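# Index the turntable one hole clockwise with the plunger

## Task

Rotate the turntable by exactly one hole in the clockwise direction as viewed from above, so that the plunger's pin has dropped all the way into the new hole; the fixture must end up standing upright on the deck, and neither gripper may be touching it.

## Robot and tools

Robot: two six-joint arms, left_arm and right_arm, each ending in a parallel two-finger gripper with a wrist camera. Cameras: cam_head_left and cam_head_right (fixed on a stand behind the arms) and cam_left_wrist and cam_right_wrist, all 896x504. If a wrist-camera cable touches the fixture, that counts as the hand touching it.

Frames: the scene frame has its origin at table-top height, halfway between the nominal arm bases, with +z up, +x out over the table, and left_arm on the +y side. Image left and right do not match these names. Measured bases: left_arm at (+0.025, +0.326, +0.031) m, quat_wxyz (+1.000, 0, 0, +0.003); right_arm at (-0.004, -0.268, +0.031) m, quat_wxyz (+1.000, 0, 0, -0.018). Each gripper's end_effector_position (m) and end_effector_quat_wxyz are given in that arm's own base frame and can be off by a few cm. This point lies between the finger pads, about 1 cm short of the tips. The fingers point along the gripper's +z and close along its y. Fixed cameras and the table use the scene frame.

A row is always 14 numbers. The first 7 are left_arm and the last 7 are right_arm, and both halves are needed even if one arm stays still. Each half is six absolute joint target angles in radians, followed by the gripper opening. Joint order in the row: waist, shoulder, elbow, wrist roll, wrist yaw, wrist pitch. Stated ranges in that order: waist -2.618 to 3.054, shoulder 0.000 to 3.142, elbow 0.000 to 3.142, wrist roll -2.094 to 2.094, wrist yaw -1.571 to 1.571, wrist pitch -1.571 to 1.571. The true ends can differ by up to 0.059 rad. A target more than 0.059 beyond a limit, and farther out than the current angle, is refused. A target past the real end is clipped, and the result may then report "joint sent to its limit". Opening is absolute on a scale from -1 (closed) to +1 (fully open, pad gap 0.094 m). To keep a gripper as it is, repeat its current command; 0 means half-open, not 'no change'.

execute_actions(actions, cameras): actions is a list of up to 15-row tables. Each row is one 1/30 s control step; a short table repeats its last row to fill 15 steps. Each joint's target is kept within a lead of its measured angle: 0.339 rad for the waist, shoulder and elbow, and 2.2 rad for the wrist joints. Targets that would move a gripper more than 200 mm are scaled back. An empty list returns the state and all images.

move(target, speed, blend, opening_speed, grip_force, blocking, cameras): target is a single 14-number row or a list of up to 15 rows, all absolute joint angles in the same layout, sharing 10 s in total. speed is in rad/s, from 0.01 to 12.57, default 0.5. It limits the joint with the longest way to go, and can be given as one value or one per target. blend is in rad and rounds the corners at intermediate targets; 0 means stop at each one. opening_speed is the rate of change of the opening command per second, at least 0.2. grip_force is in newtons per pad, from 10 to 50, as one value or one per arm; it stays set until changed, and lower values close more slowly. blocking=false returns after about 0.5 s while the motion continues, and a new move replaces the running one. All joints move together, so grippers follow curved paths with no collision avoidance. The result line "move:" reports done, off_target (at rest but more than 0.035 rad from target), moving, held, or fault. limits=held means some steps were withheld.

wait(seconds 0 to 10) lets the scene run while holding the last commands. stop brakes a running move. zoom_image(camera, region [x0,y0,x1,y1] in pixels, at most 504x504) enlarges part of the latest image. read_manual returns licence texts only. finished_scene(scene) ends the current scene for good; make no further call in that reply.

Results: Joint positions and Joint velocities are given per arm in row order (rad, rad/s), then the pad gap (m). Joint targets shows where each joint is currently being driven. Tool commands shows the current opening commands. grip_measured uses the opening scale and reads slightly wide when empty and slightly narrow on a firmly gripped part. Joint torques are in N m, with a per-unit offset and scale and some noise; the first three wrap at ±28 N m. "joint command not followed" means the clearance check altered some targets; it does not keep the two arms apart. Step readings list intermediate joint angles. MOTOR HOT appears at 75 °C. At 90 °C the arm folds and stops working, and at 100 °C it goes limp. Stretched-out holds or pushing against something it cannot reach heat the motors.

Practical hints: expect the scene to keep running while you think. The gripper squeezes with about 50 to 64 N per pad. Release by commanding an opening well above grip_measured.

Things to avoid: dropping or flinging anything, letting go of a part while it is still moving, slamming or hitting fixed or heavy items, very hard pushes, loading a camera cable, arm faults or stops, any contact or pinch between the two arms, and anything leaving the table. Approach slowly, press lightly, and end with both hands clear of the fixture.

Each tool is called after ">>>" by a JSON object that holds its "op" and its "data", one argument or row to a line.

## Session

>>> {"op": "execute_actions", "data": {
  "actions": []
}}

Nothing of this call was run. Scene 2 begins with your next reply.

>>> {"op": "execute_actions", "data": {
  "actions": []
}}

>>> {"op": "zoom_image", "data": {
  "camera": "cam_head_left",
  "region": [380, 240, 520, 370]
}}

Scene clock: 0.00 s.
left_arm: end_effector_position=(+0.3810, +0.0007, +0.1415) grip_measured=+1.000 end_effector_quat_wxyz=(+0.682, -0.014, +0.730, +0.047) | right_arm: end_effector_position=(+0.3601, -0.0484, +0.1412) grip_measured=+1.000 end_effector_quat_wxyz=(+0.679, +0.114, +0.720, -0.089)
Joint names: [waist, shoulder, elbow, wrist roll, wrist yaw, wrist pitch]
Joint positions: left_arm=[-0.079 1.56 0.222 0.039 -0.166 1.272 0.094] | right_arm=[0.009 1.506 0.165 0.047 0.296 1.275 0.094]
Joint velocities: within noise
Joint torques (N m): no reading
Heat: left arm: 29 °C; right arm: 29 °C.
Joint targets: left_arm=[-0.079 1.557 0.226 0.038 -0.166 1.267] | right_arm=[0.009 1.502 0.170 0.046 0.296 1.269]
Tool commands: left_gripper/opening=+1.0 right_gripper/opening=+1.0

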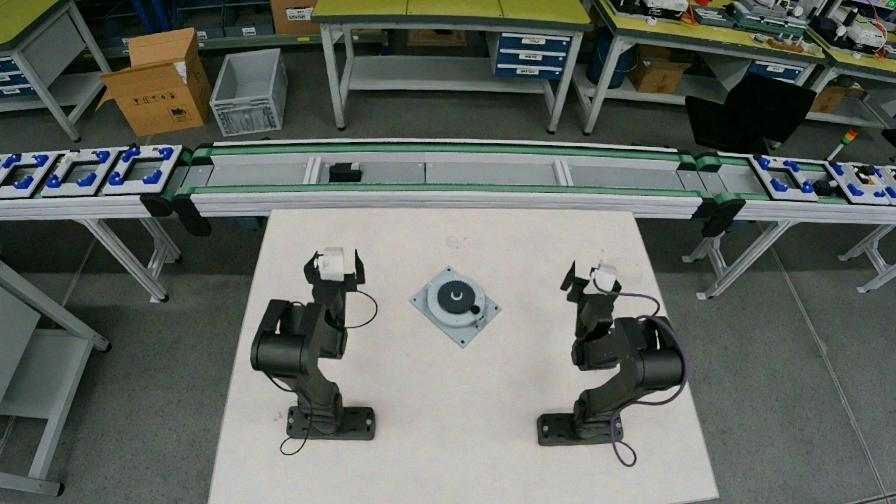

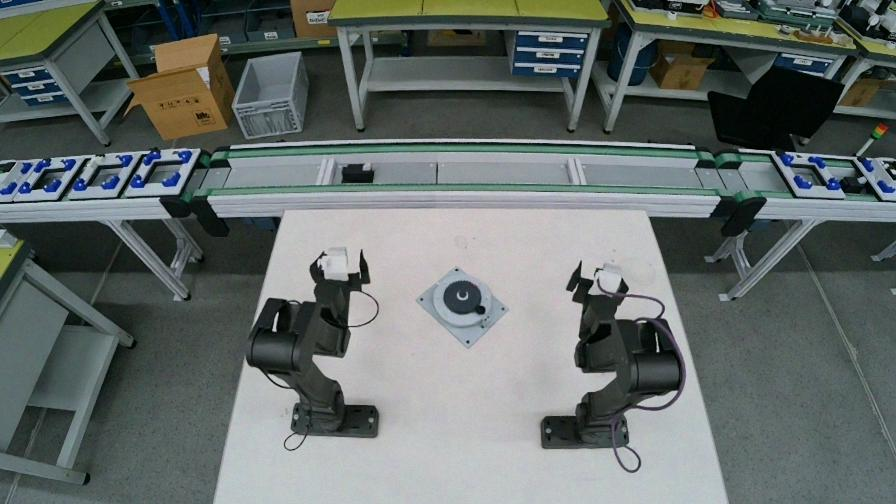

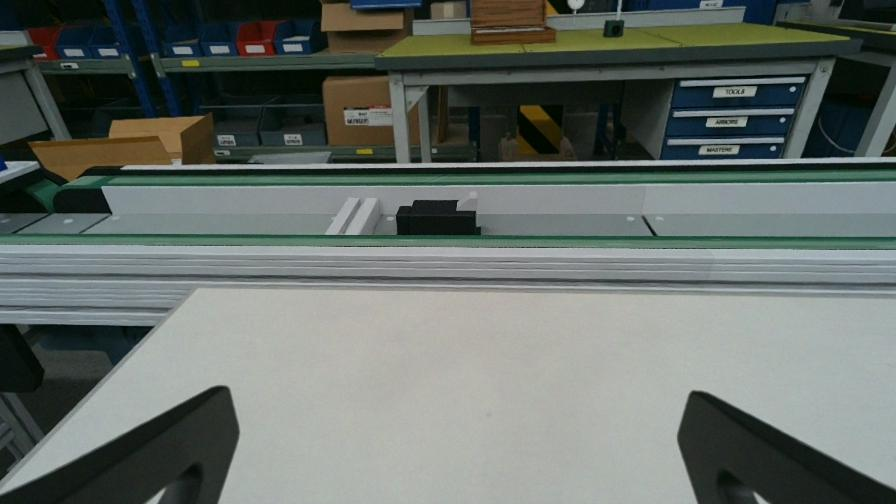

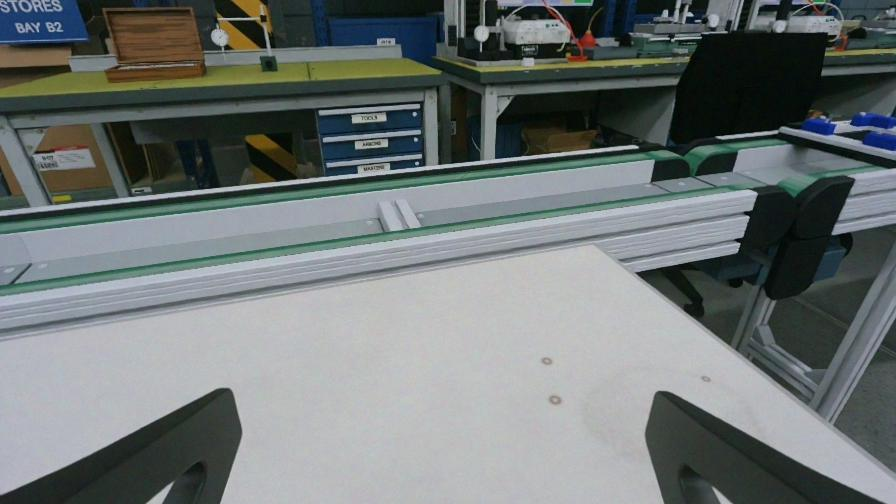

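Scaled by 3.600 from the camera's 896x504 image, which has a finer 1280x720 frame.

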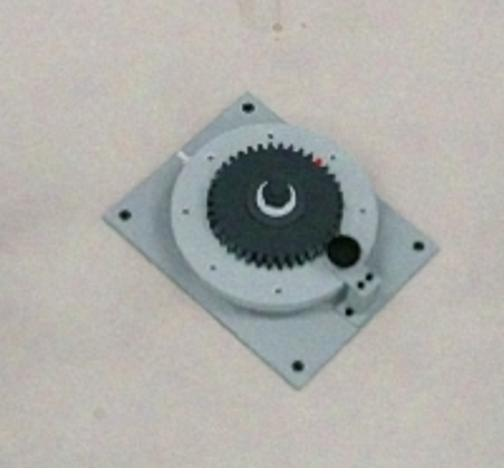

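>>> {"op": "move", "data": {
  "target": [-0.4,1.952,1.74,0,0,-1.359,1,0.644,1.108,0.676,0,0,-0.353,1],
  "speed": 0.9,
  "cameras": ["cam_left_wrist","cam_right_wrist","cam_head_left"]
}}

Scene clock: 20.83 s.
left_arm: end_effector_position=(+0.3404, -0.1389, +0.1206) grip_measured=+1.000 end_effector_quat_wxyz=(+0.005, +0.201, +0.980, +0.003) | right_arm: end_effector_position=(+0.2605, +0.1913, +0.1151) grip_measured=+1.000 end_effector_quat_wxyz=(+0.350, -0.285, +0.885, +0.112)
Joint names: [waist, shoulder, elbow, wrist roll, wrist yaw, wrist pitch]
Joint positions: left_arm=[-0.394 1.932 1.714 0.011 -0.007 -1.343 0.094] | right_arm=[0.636 1.128 0.651 0.009 0.01 -0.342 0.094]
Joint torques (N m): left_arm=[-0.51 -8.18 7.35 -0.11 0.07 0.25] | right_arm=[0.7 -4.67 11.04 -0.08 -0.1 1.3]
Heat: left arm: 30 °C; right arm: 31 °C.
Joint targets: left_arm=[-0.400 1.952 1.740 0.000 0.000 -1.359] | right_arm=[0.644 1.108 0.676 0.000 0.000 -0.353]
move: done
Images, in order (width x height): cam_head_left 896x504, cam_left_wrist 896x504, cam_right_wrist 896x504.

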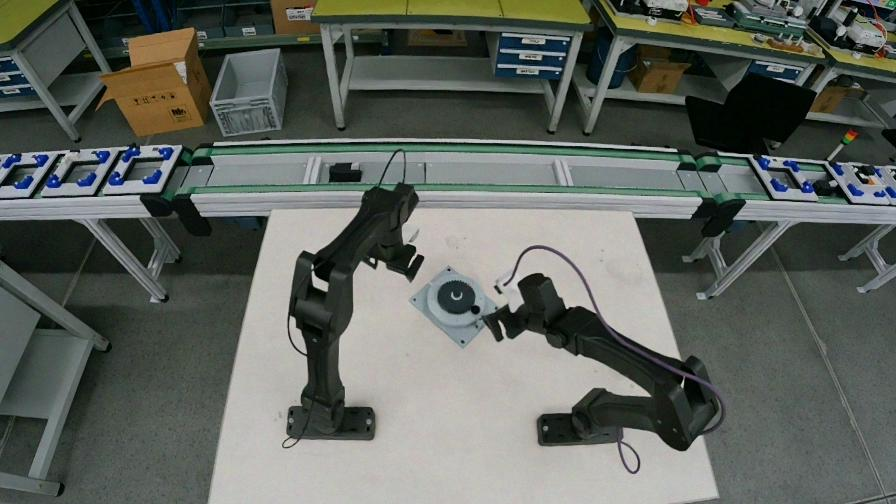

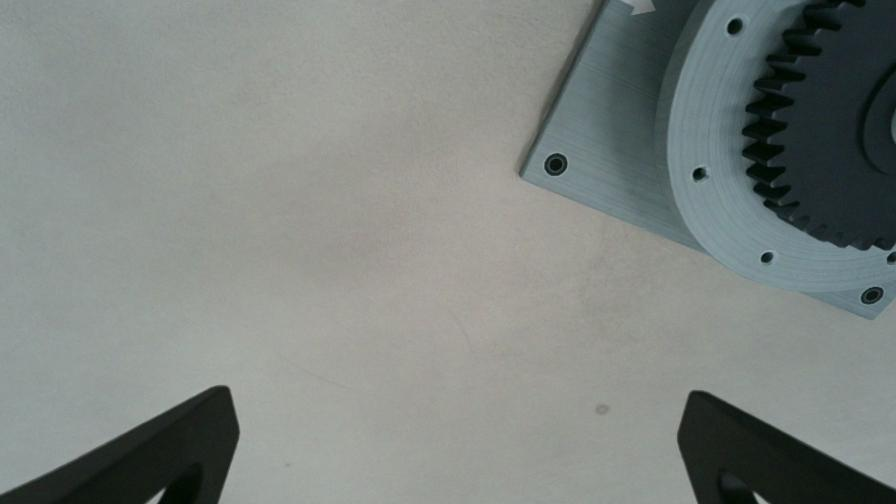

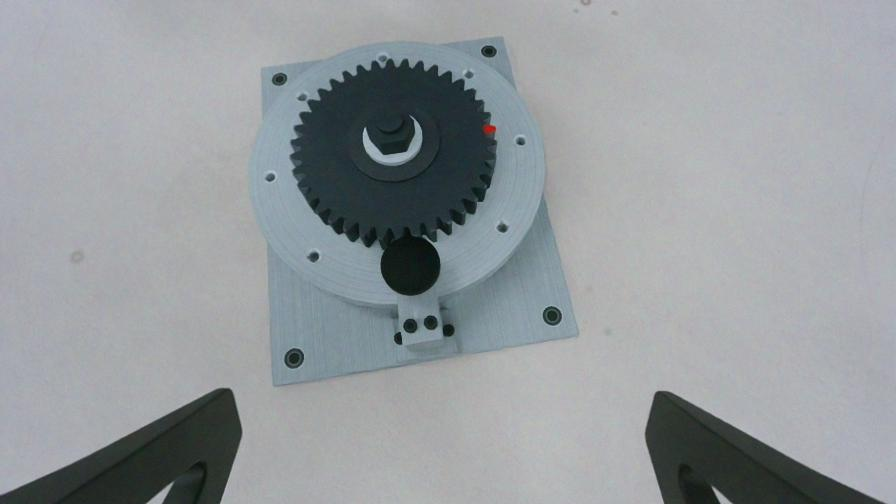

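>>> {"op": "move", "data": {
  "target": [
    [-0.4,1.952,1.74,0,0,-1.359,1,0.685,1.457,0.609,0,0,0.047,1],
    [-0.4,1.952,1.74,0,0,-1.359,1,0.685,1.555,0.59,0,0,0.14,1]
  ],
  "speed": 0.5,
  "blend": 0.05,
  "cameras": ["cam_right_wrist"]
}}

Scene clock: 37.27 s.
left_arm: end_effector_position=(+0.3403, -0.1389, +0.1206) grip_measured=+1.000 end_effector_quat_wxyz=(+0.005, +0.201, +0.980, +0.003) | right_arm: end_effector_position=(+0.2921, +0.2335, +0.0332) grip_measured=+1.000 end_effector_quat_wxyz=(+0.343, -0.304, +0.881, +0.118)
Joint names: [waist, shoulder, elbow, wrist roll, wrist yaw, wrist pitch]
Joint positions: left_arm=[-0.394 1.932 1.714 0.011 -0.007 -1.343 0.094] | right_arm=[0.676 1.546 0.595 0.009 0.009 0.123 0.094]
Joint torques (N m): left_arm=[-0.54 -8.18 7.31 -0.11 0.07 0.23] | right_arm=[0.73 -5.12 6.87 -0.05 -0.11 1.53]
Heat: left arm: 30 °C; right arm: 31 °C.
Joint targets: left_arm=[-0.400 1.952 1.740 0.000 0.000 -1.359] | right_arm=[0.685 1.555 0.590 0.000 0.000 0.140]
move: done; blend cut to 0.049 rad at target 1
Images, in order (width x height): cam_right_wrist 896x504.

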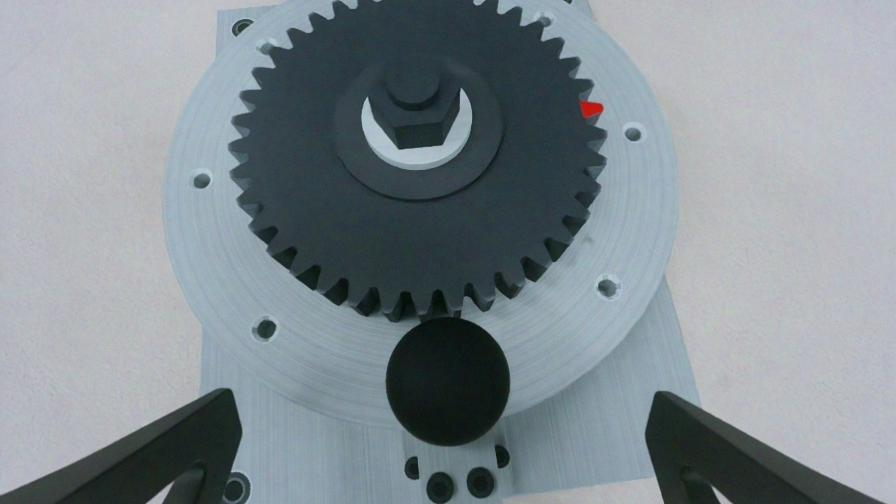

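>>> {"op": "move", "data": {
  "target": [
    [-0.45,2.05,1.77,-1,0,-1.28,0.1,0.683,1.63,0.635,0,0,0.19,1],
    [-0.58,2.146,1.8,-1.895,0,-1.21,0.1,0.683,1.63,0.635,0,0,0.19,1]
  ],
  "speed": [0.5,0.7],
  "cameras": ["cam_right_wrist","cam_left_wrist"]
}}

Scene clock: 73.33 s.
left_arm: end_effector_position=(+0.3442, -0.2213, +0.0652) grip_measured=+0.101 end_effector_quat_wxyz=(+0.000, -0.609, +0.794, -0.001) | right_arm: end_effector_position=(+0.2991, +0.2397, +0.0239) grip_measured=+1.000 end_effector_quat_wxyz=(+0.343, -0.304, +0.881, +0.119)
Joint names: [waist, shoulder, elbow, wrist roll, wrist yaw, wrist pitch]
Joint positions: left_arm=[-0.574 2.123 1.772 -1.882 0 -1.219 0.052] | right_arm=[0.676 1.613 0.613 0.009 0.007 0.172 0.094]
Joint torques (N m): left_arm=[-0.51 -9.65 7.35 -0.11 -0.01 0.53] | right_arm=[0.54 -5.04 9.2 -0.07 -0.09 1.55]
Heat: left arm: 31 °C; right arm: 32 °C.
Joint targets: left_arm=[-0.580 2.146 1.800 -1.895 0.000 -1.210] | right_arm=[0.683 1.630 0.635 0.000 0.000 0.190]
move: done
Images, in order (width x height): cam_left_wrist 896x504, cam_right_wrist 896x504.

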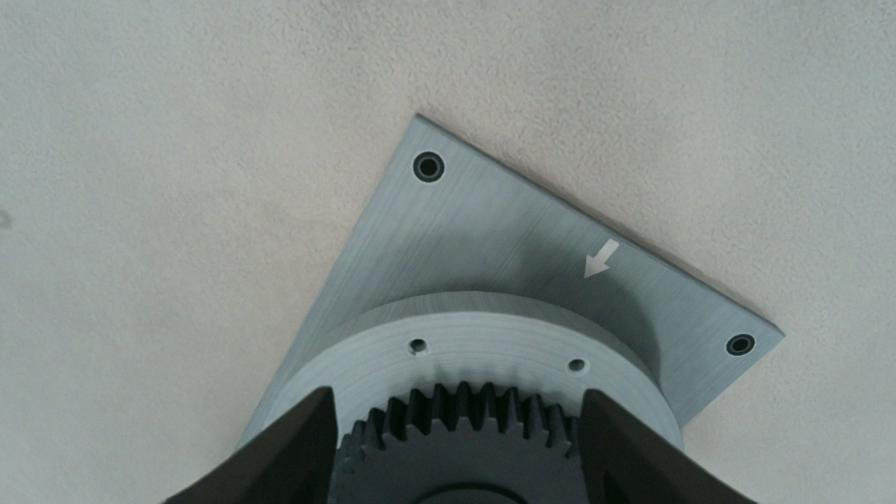

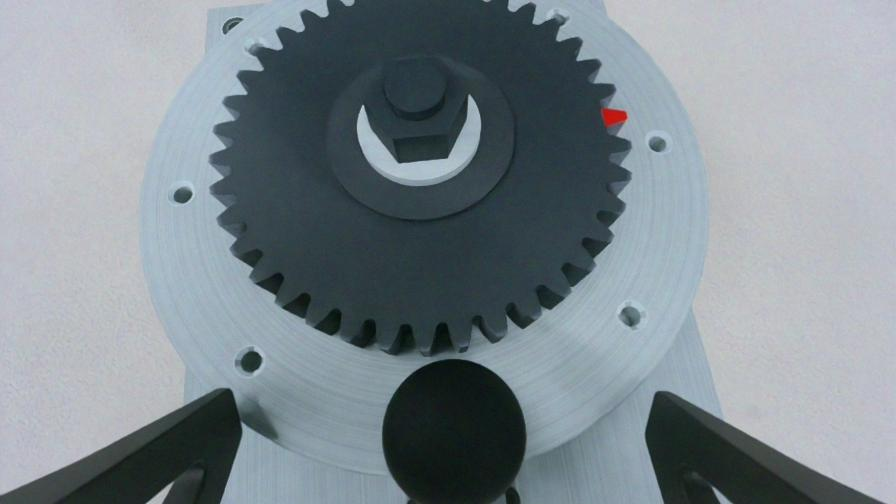

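>>> {"op": "move", "data": {
  "target": [
    [-0.605,2.19,1.7,-1.915,0,-1.1,0.1,0.683,1.63,0.635,0,0,0.19,1],
    [-0.646,2.217,1.775,-1.96,0,-1.147,0.1,0.683,1.63,0.635,0,0,0.19,1]
  ],
  "speed": [0.2,0.07],
  "cameras": ["cam_right_wrist","cam_left_wrist"]
}}

Scene clock: 90.67 s.
left_arm: end_effector_position=(+0.3390, -0.2510, +0.0323) grip_measured=+0.101 end_effector_quat_wxyz=(+0.001, -0.608, +0.794, -0.003) | right_arm: end_effector_position=(+0.2991, +0.2397, +0.0239) grip_measured=+1.000 end_effector_quat_wxyz=(+0.343, -0.304, +0.881, +0.119)
Joint names: [waist, shoulder, elbow, wrist roll, wrist yaw, wrist pitch]
Joint positions: left_arm=[-0.64 2.191 1.749 -1.948 0 -1.123 0.052] | right_arm=[0.676 1.613 0.613 0.009 0.007 0.172 0.094]
Joint torques (N m): left_arm=[-0.57 -9.89 7.2 -0.11 0 0.13] | right_arm=[0.53 -4.98 9.25 -0.07 -0.1 1.56]
Heat: left arm: 31 °C; right arm: 33 °C.
Joint targets: left_arm=[-0.646 2.217 1.775 -1.960 0.000 -1.147] | right_arm=[0.683 1.630 0.635 0.000 0.000 0.190]
move: done
Images, in order (width x height): cam_left_wrist 896x504, cam_right_wrist 896x504.

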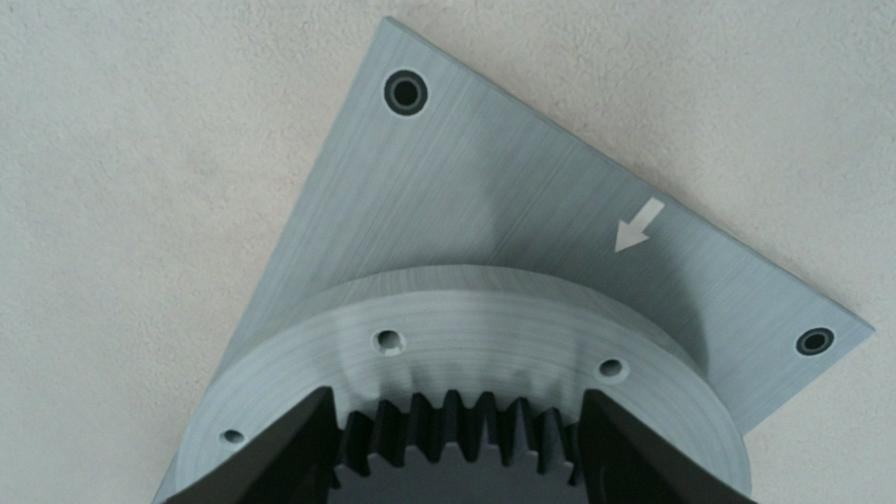

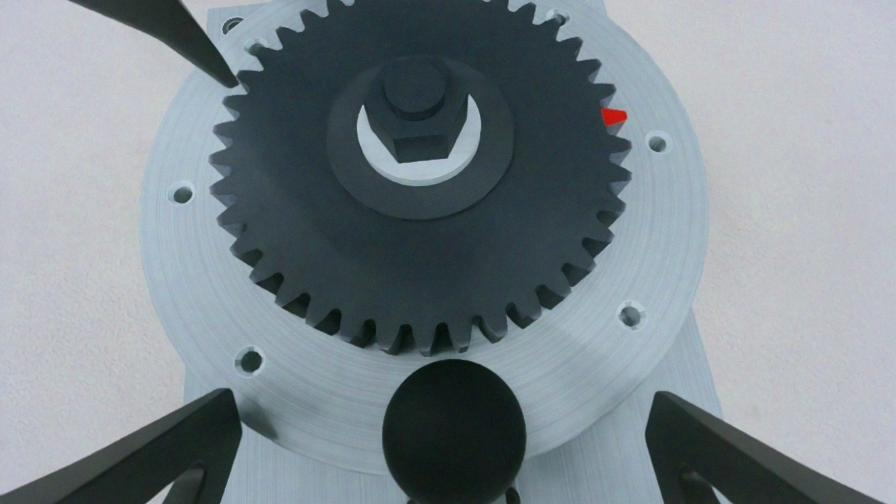

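>>> {"op": "move", "data": {
  "target": [
    [-0.653,2.217,1.772,-1.965,0,-1.145,0.1,0.683,1.63,0.635,0,0,0.19,1],
    [-0.653,2.217,1.772,-1.965,0,-1.145,-0.8,0.683,1.63,0.635,0,0,0.19,-1]
  ],
  "speed": 0.06,
  "opening_speed": 0.8,
  "cameras": ["cam_right_wrist","cam_left_wrist"]
}}

Scene clock: 100.83 s.
left_arm: end_effector_position=(+0.3372, -0.2527, +0.0323) grip_measured=-0.016 end_effector_quat_wxyz=(+0.001, -0.608, +0.794, -0.002) | right_arm: end_effector_position=(+0.3010, +0.2419, +0.0267) grip_measured=-0.472 end_effector_quat_wxyz=(+0.348, -0.304, +0.879, +0.121)
Joint names: [waist, shoulder, elbow, wrist roll, wrist yaw, wrist pitch]
Joint positions: left_arm=[-0.645 2.191 1.749 -1.953 0 -1.124 0.046] | right_arm=[0.677 1.613 0.617 0.008 0.006 0.179 0.025]
Joint torques (N m): left_arm=[-0.7 -9.94 6.93 -0.11 -0.01 0.18] | right_arm=[0.5 -4.98 8.88 -0.08 -0.06 1.49]
Heat: left arm: 32 °C; right arm: 33 °C.
Joint targets: left_arm=[-0.653 2.217 1.772 -1.965 0.000 -1.145] | right_arm=[0.683 1.630 0.635 0.000 0.000 0.190]
move: done
Images, in order (width x height): cam_left_wrist 896x504, cam_right_wrist 896x504.

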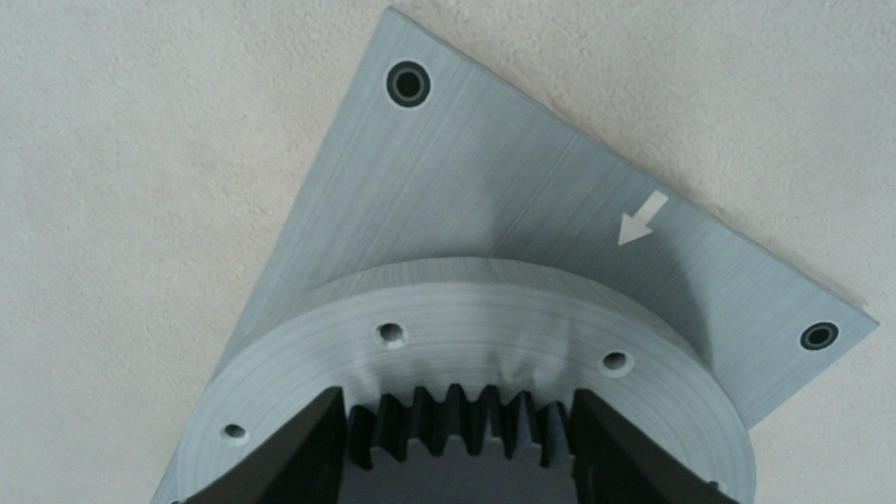

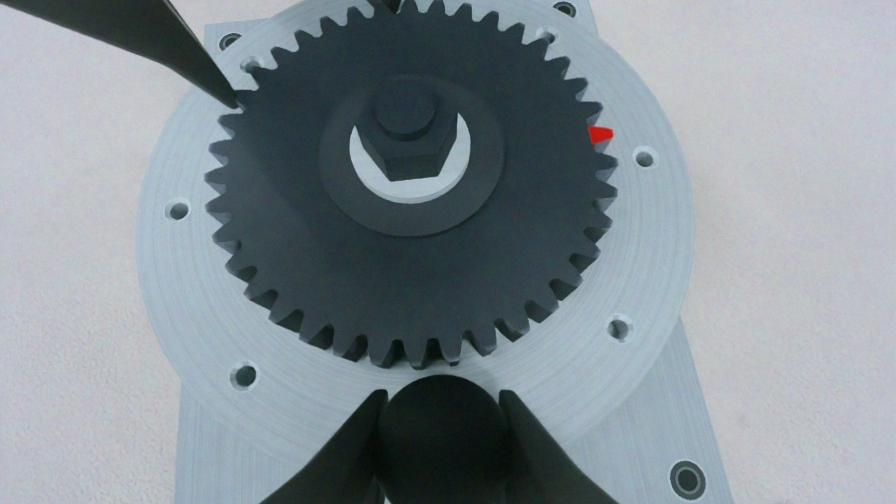

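>>> {"op": "move", "data": {
  "target": [-0.653,2.217,1.772,-1.965,0,-1.145,-0.9,0.683,1.43,0.69,0,0,0.49,-1],
  "speed": 0.2,
  "cameras": ["cam_right_wrist"]
}}

Scene clock: 125.53 s.
left_arm: end_effector_position=(+0.3372, -0.2527, +0.0323) grip_measured=-0.016 end_effector_quat_wxyz=(+0.001, -0.609, +0.793, -0.002) | right_arm: end_effector_position=(+0.3007, +0.2417, +0.0313) grip_measured=-0.472 end_effector_quat_wxyz=(+0.352, -0.304, +0.877, +0.123)
Joint names: [waist, shoulder, elbow, wrist roll, wrist yaw, wrist pitch]
Joint positions: left_arm=[-0.645 2.191 1.749 -1.954 0 -1.124 0.046] | right_arm=[0.677 1.595 0.613 0.008 0.006 0.175 0.025]
Joint torques (N m): left_arm=[-0.69 -9.94 6.95 -0.11 -0.01 0.18] | right_arm=[-0.08 -6.69 7.43 0.02 0 1.53]
Heat: left arm: 33 °C; right arm: 33 °C.
Joint targets: left_arm=[-0.653 2.217 1.772 -1.965 0.000 -1.145] | right_arm=[0.677 1.588 0.616 0.008 0.006 0.188]
move: held (right_arm; a check stopped the path); limits=held; right_arm: the wrist pitch is farthest, 0.315 rad from its target
joint command not followed: on one or more control steps a check withheld the commanded joint targets of the right arm, and it was not sent them on those steps.
cause: the commanded joint targets, or the way to them, would bring a part of the robot too close to another arm (this arm's fingers and the left arm's wrist (the part past the wrist yaw), at the place that arm is still heading or pushing toward).
Images, in order (width x height): cam_right_wrist 896x504.

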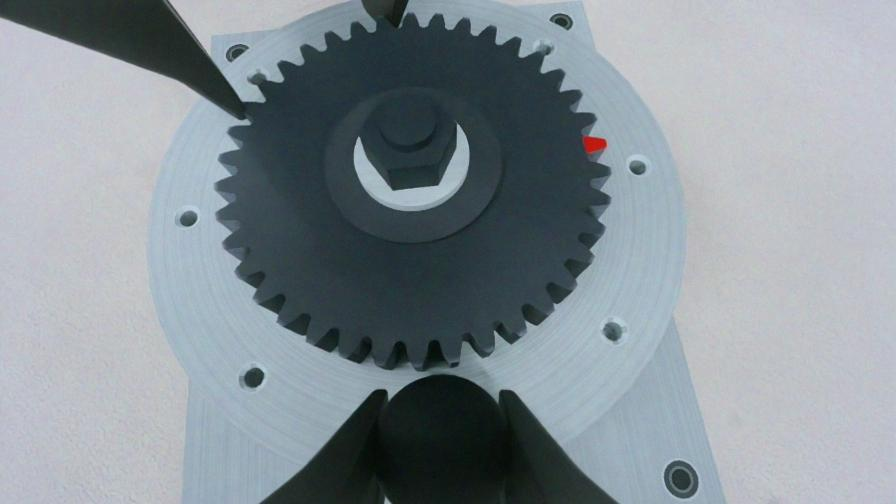

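>>> {"op": "move", "data": {
  "target": [-0.653,2.217,1.772,-1.965,0,-1.145,-0.9,0.683,1.47,0.69,0,0,0.45,-1],
  "speed": 0.2,
  "cameras": ["cam_right_wrist"]
}}

Scene clock: 131.30 s.
left_arm: end_effector_position=(+0.3372, -0.2527, +0.0323) grip_measured=-0.016 end_effector_quat_wxyz=(+0.001, -0.609, +0.793, -0.002) | right_arm: end_effector_position=(+0.3033, +0.2438, +0.0363) grip_measured=-0.472 end_effector_quat_wxyz=(+0.362, -0.302, +0.873, +0.126)
Joint names: [waist, shoulder, elbow, wrist roll, wrist yaw, wrist pitch]
Joint positions: left_arm=[-0.645 2.191 1.749 -1.954 0 -1.124 0.046] | right_arm=[0.677 1.589 0.613 0.008 0.006 0.191 0.025]
Joint torques (N m): left_arm=[-0.7 -9.95 6.94 -0.11 -0.01 0.18] | right_arm=[0.49 -15.73 14.74 -0.05 -0.07 3.79]
Heat: left arm: 33 °C; right arm: 34 °C.
Joint targets: left_arm=[-0.653 2.217 1.772 -1.965 0.000 -1.145] | right_arm=[0.683 1.470 0.690 0.000 0.000 0.450]
move: off_target (right_arm); right_arm: the wrist pitch is farthest, 0.259 rad from its target
Images, in order (width x height): cam_right_wrist 896x504.

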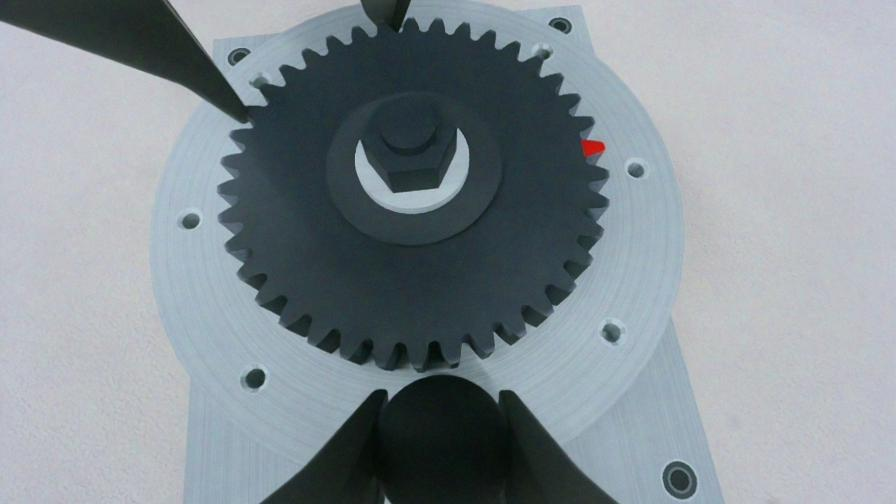

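>>> {"op": "move", "data": {
  "target": [
    [-0.653,2.217,1.772,-1.965,0,-1.145,-0.9,0.683,1.445,0.7,0,0,0.455,-1],
    [-0.643,2.266,1.852,-1.672,0,-1.169,-0.9,0.683,1.445,0.7,0,0,0.455,-1]
  ],
  "speed": 0.2,
  "cameras": ["cam_right_wrist"]
}}

Scene clock: 142.30 s.
left_arm: end_effector_position=(+0.3372, -0.2527, +0.0323) grip_measured=-0.016 end_effector_quat_wxyz=(+0.001, -0.609, +0.793, -0.002) | right_arm: end_effector_position=(+0.3008, +0.2417, +0.0314) grip_measured=-0.472 end_effector_quat_wxyz=(+0.353, -0.304, +0.876, +0.123)
Joint names: [waist, shoulder, elbow, wrist roll, wrist yaw, wrist pitch]
Joint positions: left_arm=[-0.645 2.191 1.749 -1.954 0 -1.124 0.046] | right_arm=[0.677 1.594 0.611 0.008 0.006 0.18 0.025]
Joint torques (N m): left_arm=[-0.69 -9.92 6.97 -0.1 -0.01 0.18] | right_arm=[-0.08 -6.57 7.35 0.03 -0.01 1.5]
Heat: left arm: 33 °C; right arm: 43 °C.
Joint targets: left_arm=[-0.653 2.217 1.772 -1.965 0.000 -1.145] | right_arm=[0.677 1.588 0.614 0.008 0.006 0.191]
move: held (right_arm; a check stopped the path), off_target (left_arm); path passed 0 of 2 targets; limits=held; left_arm: the wrist roll is farthest, 0.282 rad from its target; right_arm: the wrist pitch is farthest, 0.275 rad from its target
joint command not followed: on one or more control steps a check withheld the commanded joint targets of the right arm, and it was not sent them on those steps.
cause: the commanded joint targets, or the way to them, would bring a part of the robot too close to another arm (this arm's fingers and the left arm's wrist (the part past the wrist yaw), along the way the arms are being sent, or toward where that arm still pushes).
Images, in order (width x height): cam_right_wrist 896x504.

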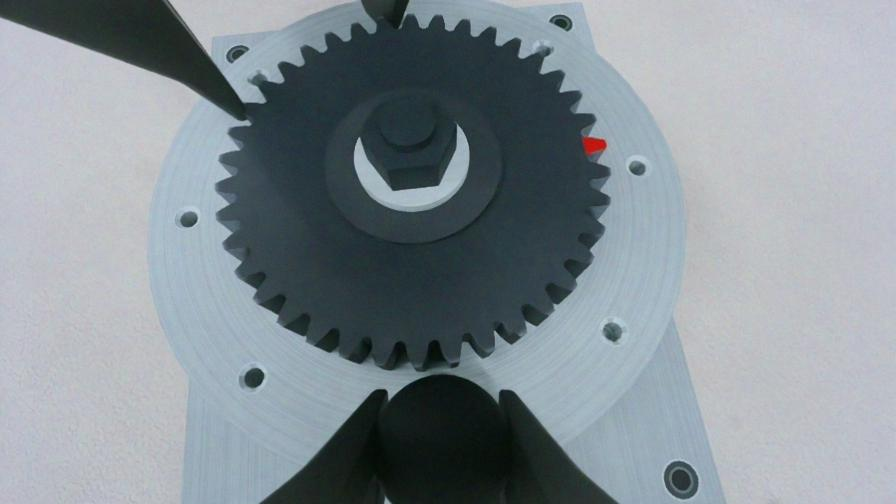

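>>> {"op": "move", "data": {
  "target": [
    [-0.653,2.217,1.772,-1.965,0,-1.145,-0.9,0.683,1.473,0.688,0,0,0.445,-1],
    [-0.643,2.266,1.852,-1.672,0,-1.169,-0.9,0.683,1.473,0.688,0,0,0.445,-1]
  ],
  "speed": 0.2,
  "cameras": ["cam_right_wrist"]
}}

Scene clock: 155.90 s.
left_arm: end_effector_position=(+0.3488, -0.2577, +0.0328) grip_measured=-0.017 end_effector_quat_wxyz=(+0.007, -0.500, +0.866, -0.001) | right_arm: end_effector_position=(+0.3033, +0.2438, +0.0362) grip_measured=-0.472 end_effector_quat_wxyz=(+0.363, -0.302, +0.872, +0.126)
Joint names: [waist, shoulder, elbow, wrist roll, wrist yaw, wrist pitch]
Joint positions: left_arm=[-0.643 2.238 1.828 -1.691 -0.011 -1.153 0.046] | right_arm=[0.677 1.589 0.611 0.008 0.006 0.195 0.025]
Joint torques (N m): left_arm=[-0.01 -10.18 7.08 0.22 0.09 0.23] | right_arm=[0.46 -15.51 14.83 -0.06 -0.08 3.69]
Heat: left arm: 34 °C; right arm: 41 °C.
Joint targets: left_arm=[-0.643 2.266 1.852 -1.672 0.000 -1.169] | right_arm=[0.683 1.473 0.688 0.000 0.000 0.445]
move: off_target (right_arm); right_arm: the wrist pitch is farthest, 0.250 rad from its target
Images, in order (width x height): cam_right_wrist 896x504.

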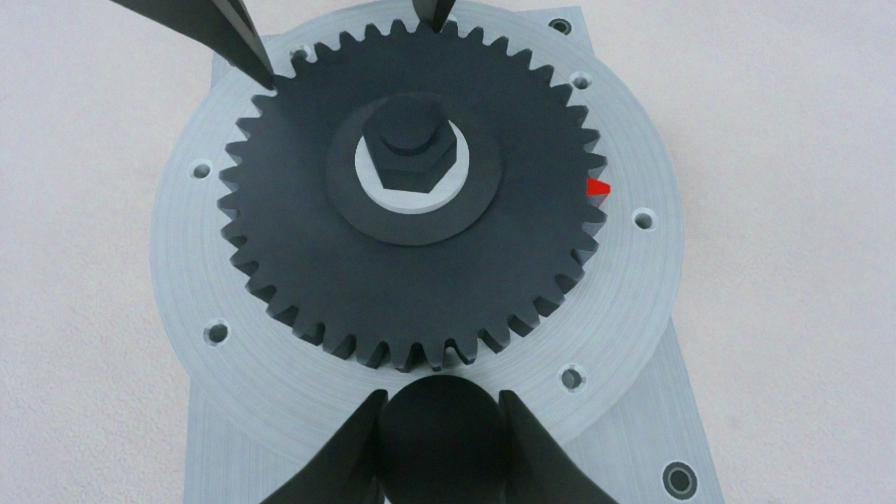

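Rotates well; continue to B, C, then lower.

>>> {"op": "move", "data": {
  "target": [
    [-0.643,2.319,1.942,-1.422,0,-1.206,-0.9,0.683,1.473,0.688,0,0,0.445,-1],
    [-0.646,2.353,2.0,-1.266,0,-1.23,-0.9,0.683,1.473,0.688,0,0,0.445,-1],
    [-0.646,2.353,2.0,-1.266,0,-1.23,-0.9,0.683,1.595,0.613,0,0,0.18,-1]
  ],
  "speed": 0.2,
  "cameras": ["cam_right_wrist","cam_left_wrist"]
}}

Scene clock: 165.87 s.
left_arm: end_effector_position=(+0.3641, -0.2703, +0.0332) grip_measured=-0.017 end_effector_quat_wxyz=(+0.005, -0.315, +0.949, -0.002) | right_arm: end_effector_position=(+0.3003, +0.2414, +0.0311) grip_measured=-0.472 end_effector_quat_wxyz=(+0.352, -0.304, +0.877, +0.123)
Joint names: [waist, shoulder, elbow, wrist roll, wrist yaw, wrist pitch]
Joint positions: left_arm=[-0.643 2.324 1.975 -1.284 -0.007 -1.212 0.046] | right_arm=[0.677 1.594 0.611 0.008 0.006 0.176 0.025]
Joint torques (N m): left_arm=[-0.23 -10.78 7.16 0.21 0.05 0.2] | right_arm=[0.47 -6.05 7.34 -0.07 -0.08 1.45]
Heat: left arm: 34 °C; right arm: 48 °C.
Joint targets: left_arm=[-0.646 2.353 2.000 -1.266 0.000 -1.230] | right_arm=[0.683 1.595 0.613 0.000 0.000 0.180]
move: done
Images, in order (width x height): cam_left_wrist 896x504, cam_right_wrist 896x504.

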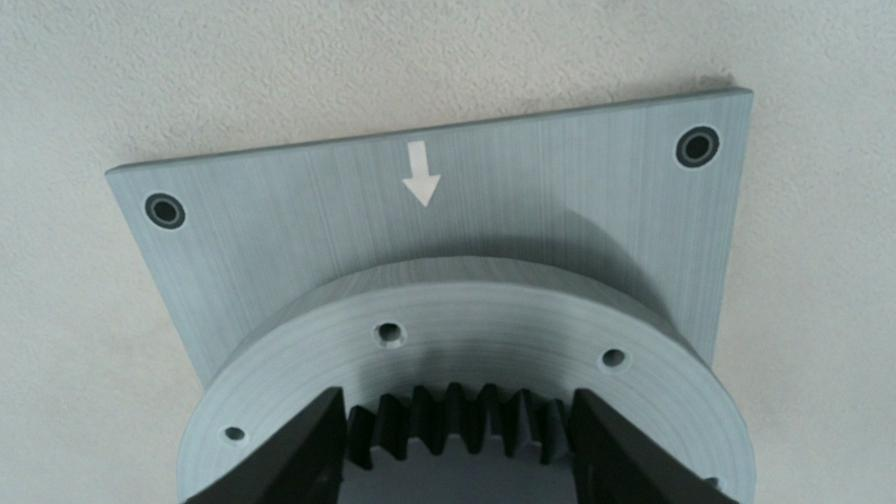

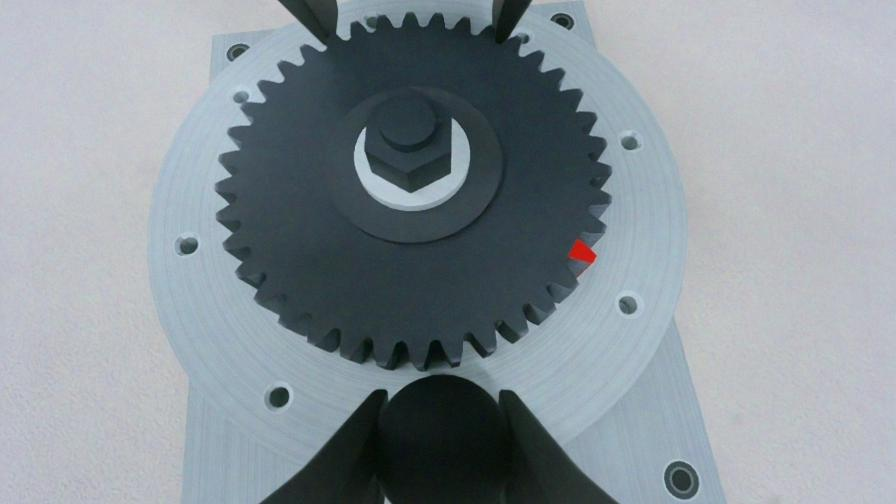

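>>> {"op": "move", "data": {
  "target": [
    [-0.646,2.353,2.0,-1.266,0,-1.23,-0.9,0.683,1.5,0.67,0,0,0.4,-1],
    [-0.65,2.379,2.045,-1.148,0,-1.249,-0.9,0.683,1.5,0.67,0,0,0.4,-1],
    [-0.65,2.379,2.045,-1.148,0,-1.249,-0.9,0.683,1.6,0.613,0,0,0.17,-1],
    [-0.65,2.379,2.045,-1.148,0,-1.249,-0.9,0.683,1.6,0.613,0,0,0.17,0]
  ],
  "speed": 0.2,
  "cameras": ["cam_right_wrist"]
}}

Scene clock: 185.13 s.
left_arm: end_effector_position=(+0.3677, -0.2746, +0.0336) grip_measured=-0.018 end_effector_quat_wxyz=(+0.003, -0.253, +0.967, -0.004) | right_arm: end_effector_position=(+0.3000, +0.2411, +0.0300) grip_measured=-0.002 end_effector_quat_wxyz=(+0.351, -0.304, +0.877, +0.122)
Joint names: [waist, shoulder, elbow, wrist roll, wrist yaw, wrist pitch]
Joint positions: left_arm=[-0.643 2.35 2.021 -1.155 0.001 -1.232 0.046] | right_arm=[0.677 1.596 0.611 0.008 0.006 0.175 0.047]
Joint torques (N m): left_arm=[-0.59 -10.97 7.12 0.09 -0.01 0.22] | right_arm=[0.5 -5.9 7.31 -0.06 -0.07 1.37]
Heat: left arm: 33 °C; right arm: 42 °C.
Joint targets: left_arm=[-0.650 2.379 2.045 -1.148 0.000 -1.249] | right_arm=[0.683 1.600 0.613 0.000 0.000 0.170]
move: done
Images, in order (width x height): cam_right_wrist 896x504.

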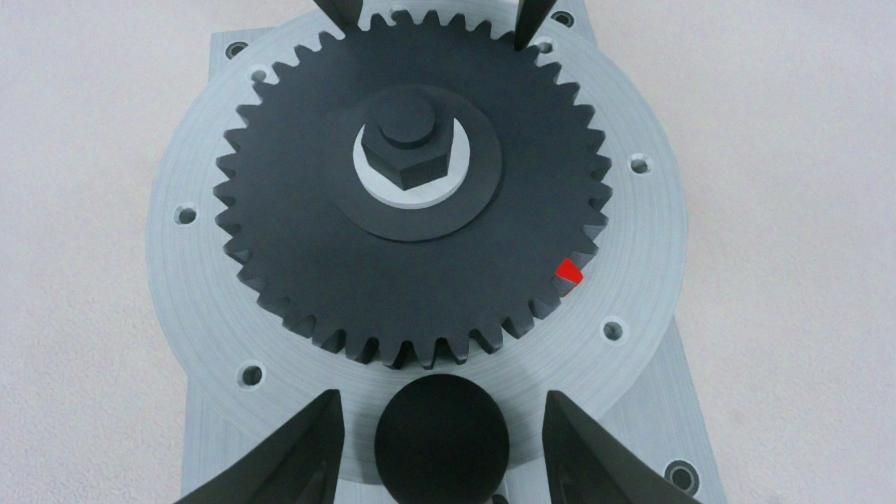

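>>> {"op": "move", "data": {
  "target": [-0.648,2.357,2.02,-1.197,0,-1.238,-0.9,0.683,1.6,0.613,0,0,0.17,0],
  "speed": 0.04,
  "cameras": ["cam_right_wrist"]
}}

Scene clock: 194.30 s.
left_arm: end_effector_position=(+0.3680, -0.2749, +0.0336) grip_measured=-0.018 end_effector_quat_wxyz=(+0.003, -0.256, +0.967, -0.005) | right_arm: end_effector_position=(+0.3000, +0.2411, +0.0300) grip_measured=-0.002 end_effector_quat_wxyz=(+0.351, -0.304, +0.877, +0.122)
Joint names: [waist, shoulder, elbow, wrist roll, wrist yaw, wrist pitch]
Joint positions: left_arm=[-0.643 2.35 2.021 -1.161 0.001 -1.231 0.046] | right_arm=[0.677 1.596 0.611 0.008 0.006 0.175 0.047]
Joint torques (N m): left_arm=[-0.39 -12.98 5.08 -0.4 0 0.34] | right_arm=[0.51 -5.85 7.28 -0.06 -0.08 1.35]
Heat: left arm: 34 °C; right arm: 40 °C.
Joint targets: left_arm=[-0.648 2.357 2.020 -1.197 0.000 -1.238] | right_arm=[0.683 1.600 0.613 0.000 0.000 0.170]
move: off_target (left_arm); left_arm: the wrist roll is farthest, 0.036 rad from its target
Images, in order (width x height): cam_right_wrist 896x504.

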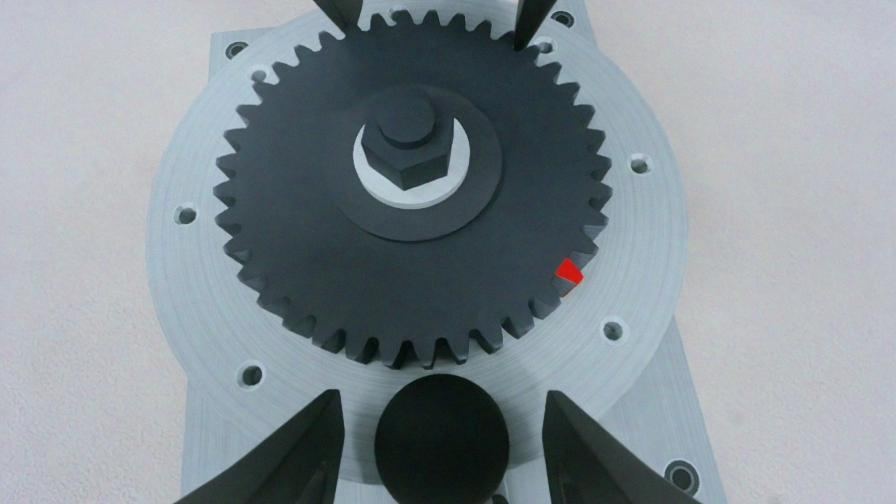

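>>> {"op": "move", "data": {
  "target": [-0.645,2.345,2.0,-1.23,0,-1.232,-0.9,0.683,1.6,0.613,0,0,0.17,0],
  "speed": 0.04,
  "cameras": ["cam_right_wrist"]
}}

Scene clock: 204.37 s.
left_arm: end_effector_position=(+0.3682, -0.2748, +0.0336) grip_measured=-0.026 end_effector_quat_wxyz=(+0.004, -0.271, +0.963, -0.004) | right_arm: end_effector_position=(+0.3000, +0.2411, +0.0300) grip_measured=-0.002 end_effector_quat_wxyz=(+0.351, -0.304, +0.877, +0.122)
Joint names: [waist, shoulder, elbow, wrist roll, wrist yaw, wrist pitch]
Joint positions: left_arm=[-0.643 2.35 2.021 -1.192 -0.001 -1.23 0.046] | right_arm=[0.677 1.596 0.611 0.008 0.006 0.175 0.047]
Joint torques (N m): left_arm=[-0.17 -14.09 3.59 -0.41 -0.01 0.41] | right_arm=[0.49 -5.87 7.35 -0.06 -0.08 1.37]
Heat: left arm: 36 °C; right arm: 39 °C.
Joint targets: left_arm=[-0.645 2.345 2.000 -1.230 0.000 -1.232] | right_arm=[0.683 1.600 0.613 0.000 0.000 0.170]
move: off_target (left_arm); left_arm: the wrist roll is farthest, 0.038 rad from its target
Images, in order (width x height): cam_right_wrist 896x504.

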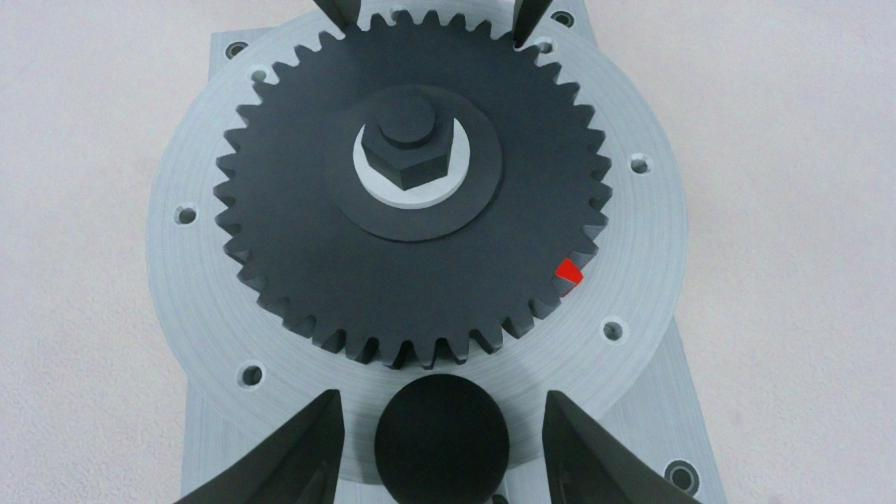

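>>> {"op": "move", "data": {
  "target": [
    [-0.645,2.36,2.03,-1.155,0,-1.24,-0.9,0.683,1.595,0.613,0,0,0.18,0],
    [-0.645,2.36,2.03,-1.155,0,-1.24,-0.9,0.683,1.595,0.613,0,0,0.18,-1]
  ],
  "speed": 0.1
}}

>>> {"op": "move", "data": {
  "target": [
    [-0.645,2.36,2.03,-1.155,0,-1.24,-0.9,0.683,1.49,0.67,0,0,0.42,-1],
    [-0.645,2.35,2.015,-1.185,0,-1.236,-0.9,0.683,1.49,0.67,0,0,0.42,-1],
    [-0.645,2.35,2.015,-1.185,0,-1.236,-0.9,0.683,1.6,0.613,0,0,0.17,-1],
    [-0.645,2.35,2.015,-1.185,0,-1.236,-0.9,0.683,1.6,0.613,0,0,0.17,0]
  ],
  "speed": 0.2,
  "cameras": ["cam_right_wrist"]
}}

Scene clock: 216.83 s.
left_arm: end_effector_position=(+0.3682, -0.2748, +0.0336) grip_measured=-0.027 end_effector_quat_wxyz=(+0.004, -0.263, +0.965, -0.004) | right_arm: end_effector_position=(+0.3000, +0.2411, +0.0300) grip_measured=-0.478 end_effector_quat_wxyz=(+0.351, -0.304, +0.877, +0.122)
Joint names: [waist, shoulder, elbow, wrist roll, wrist yaw, wrist pitch]
Joint positions: left_arm=[-0.643 2.35 2.021 -1.175 -0.001 -1.23 0.046] | right_arm=[0.677 1.596 0.611 0.008 0.006 0.175 0.025]
Joint torques (N m): left_arm=[-0.16 -12.68 5.89 0.24 0 0.32] | right_arm=[0.5 -6.26 7.34 -0.07 -0.08 1.45]
Heat: left arm: 37 °C; right arm: 38 °C.
Joint targets: left_arm=[-0.645 2.360 2.030 -1.155 0.000 -1.240] | right_arm=[0.683 1.595 0.613 0.000 0.000 0.180]
move: done

Scene clock: 220.73 s.
left_arm: end_effector_position=(+0.3682, -0.2748, +0.0336) grip_measured=-0.027 end_effector_quat_wxyz=(+0.004, -0.264, +0.965, -0.004) | right_arm: end_effector_position=(+0.2997, +0.2409, +0.0303) grip_measured=-0.002 end_effector_quat_wxyz=(+0.350, -0.304, +0.877, +0.122)
Joint names: [waist, shoulder, elbow, wrist roll, wrist yaw, wrist pitch]
Joint positions: left_arm=[-0.643 2.35 2.021 -1.178 -0.001 -1.23 0.046] | right_arm=[0.677 1.594 0.611 0.007 0.006 0.172 0.047]
Joint torques (N m): left_arm=[-0.16 -13.63 4.74 -0.07 -0.01 0.36] | right_arm=[0.46 -5.72 7.32 -0.06 -0.06 1.39]
Heat: left arm: 37 °C; right arm: 39 °C.
Joint targets: left_arm=[-0.645 2.350 2.015 -1.185 0.000 -1.236] | right_arm=[0.683 1.600 0.613 0.000 0.000 0.170]
move: done
Images, in order (width x height): cam_right_wrist 896x504.

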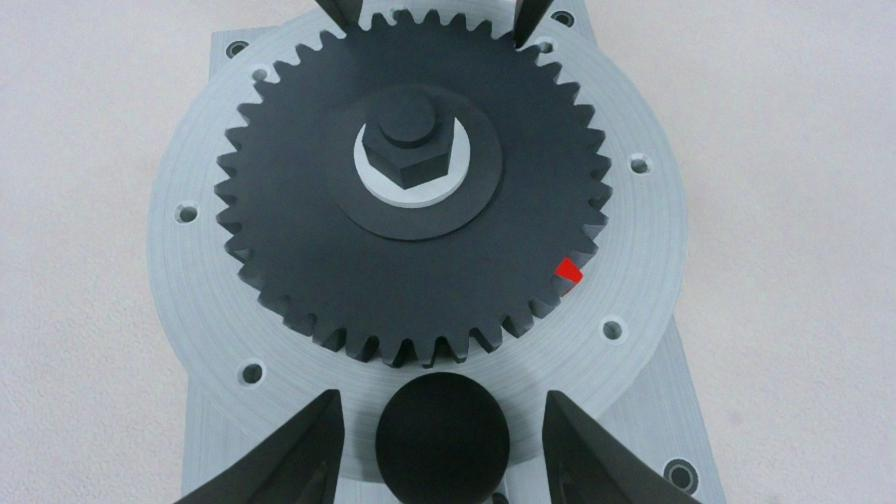

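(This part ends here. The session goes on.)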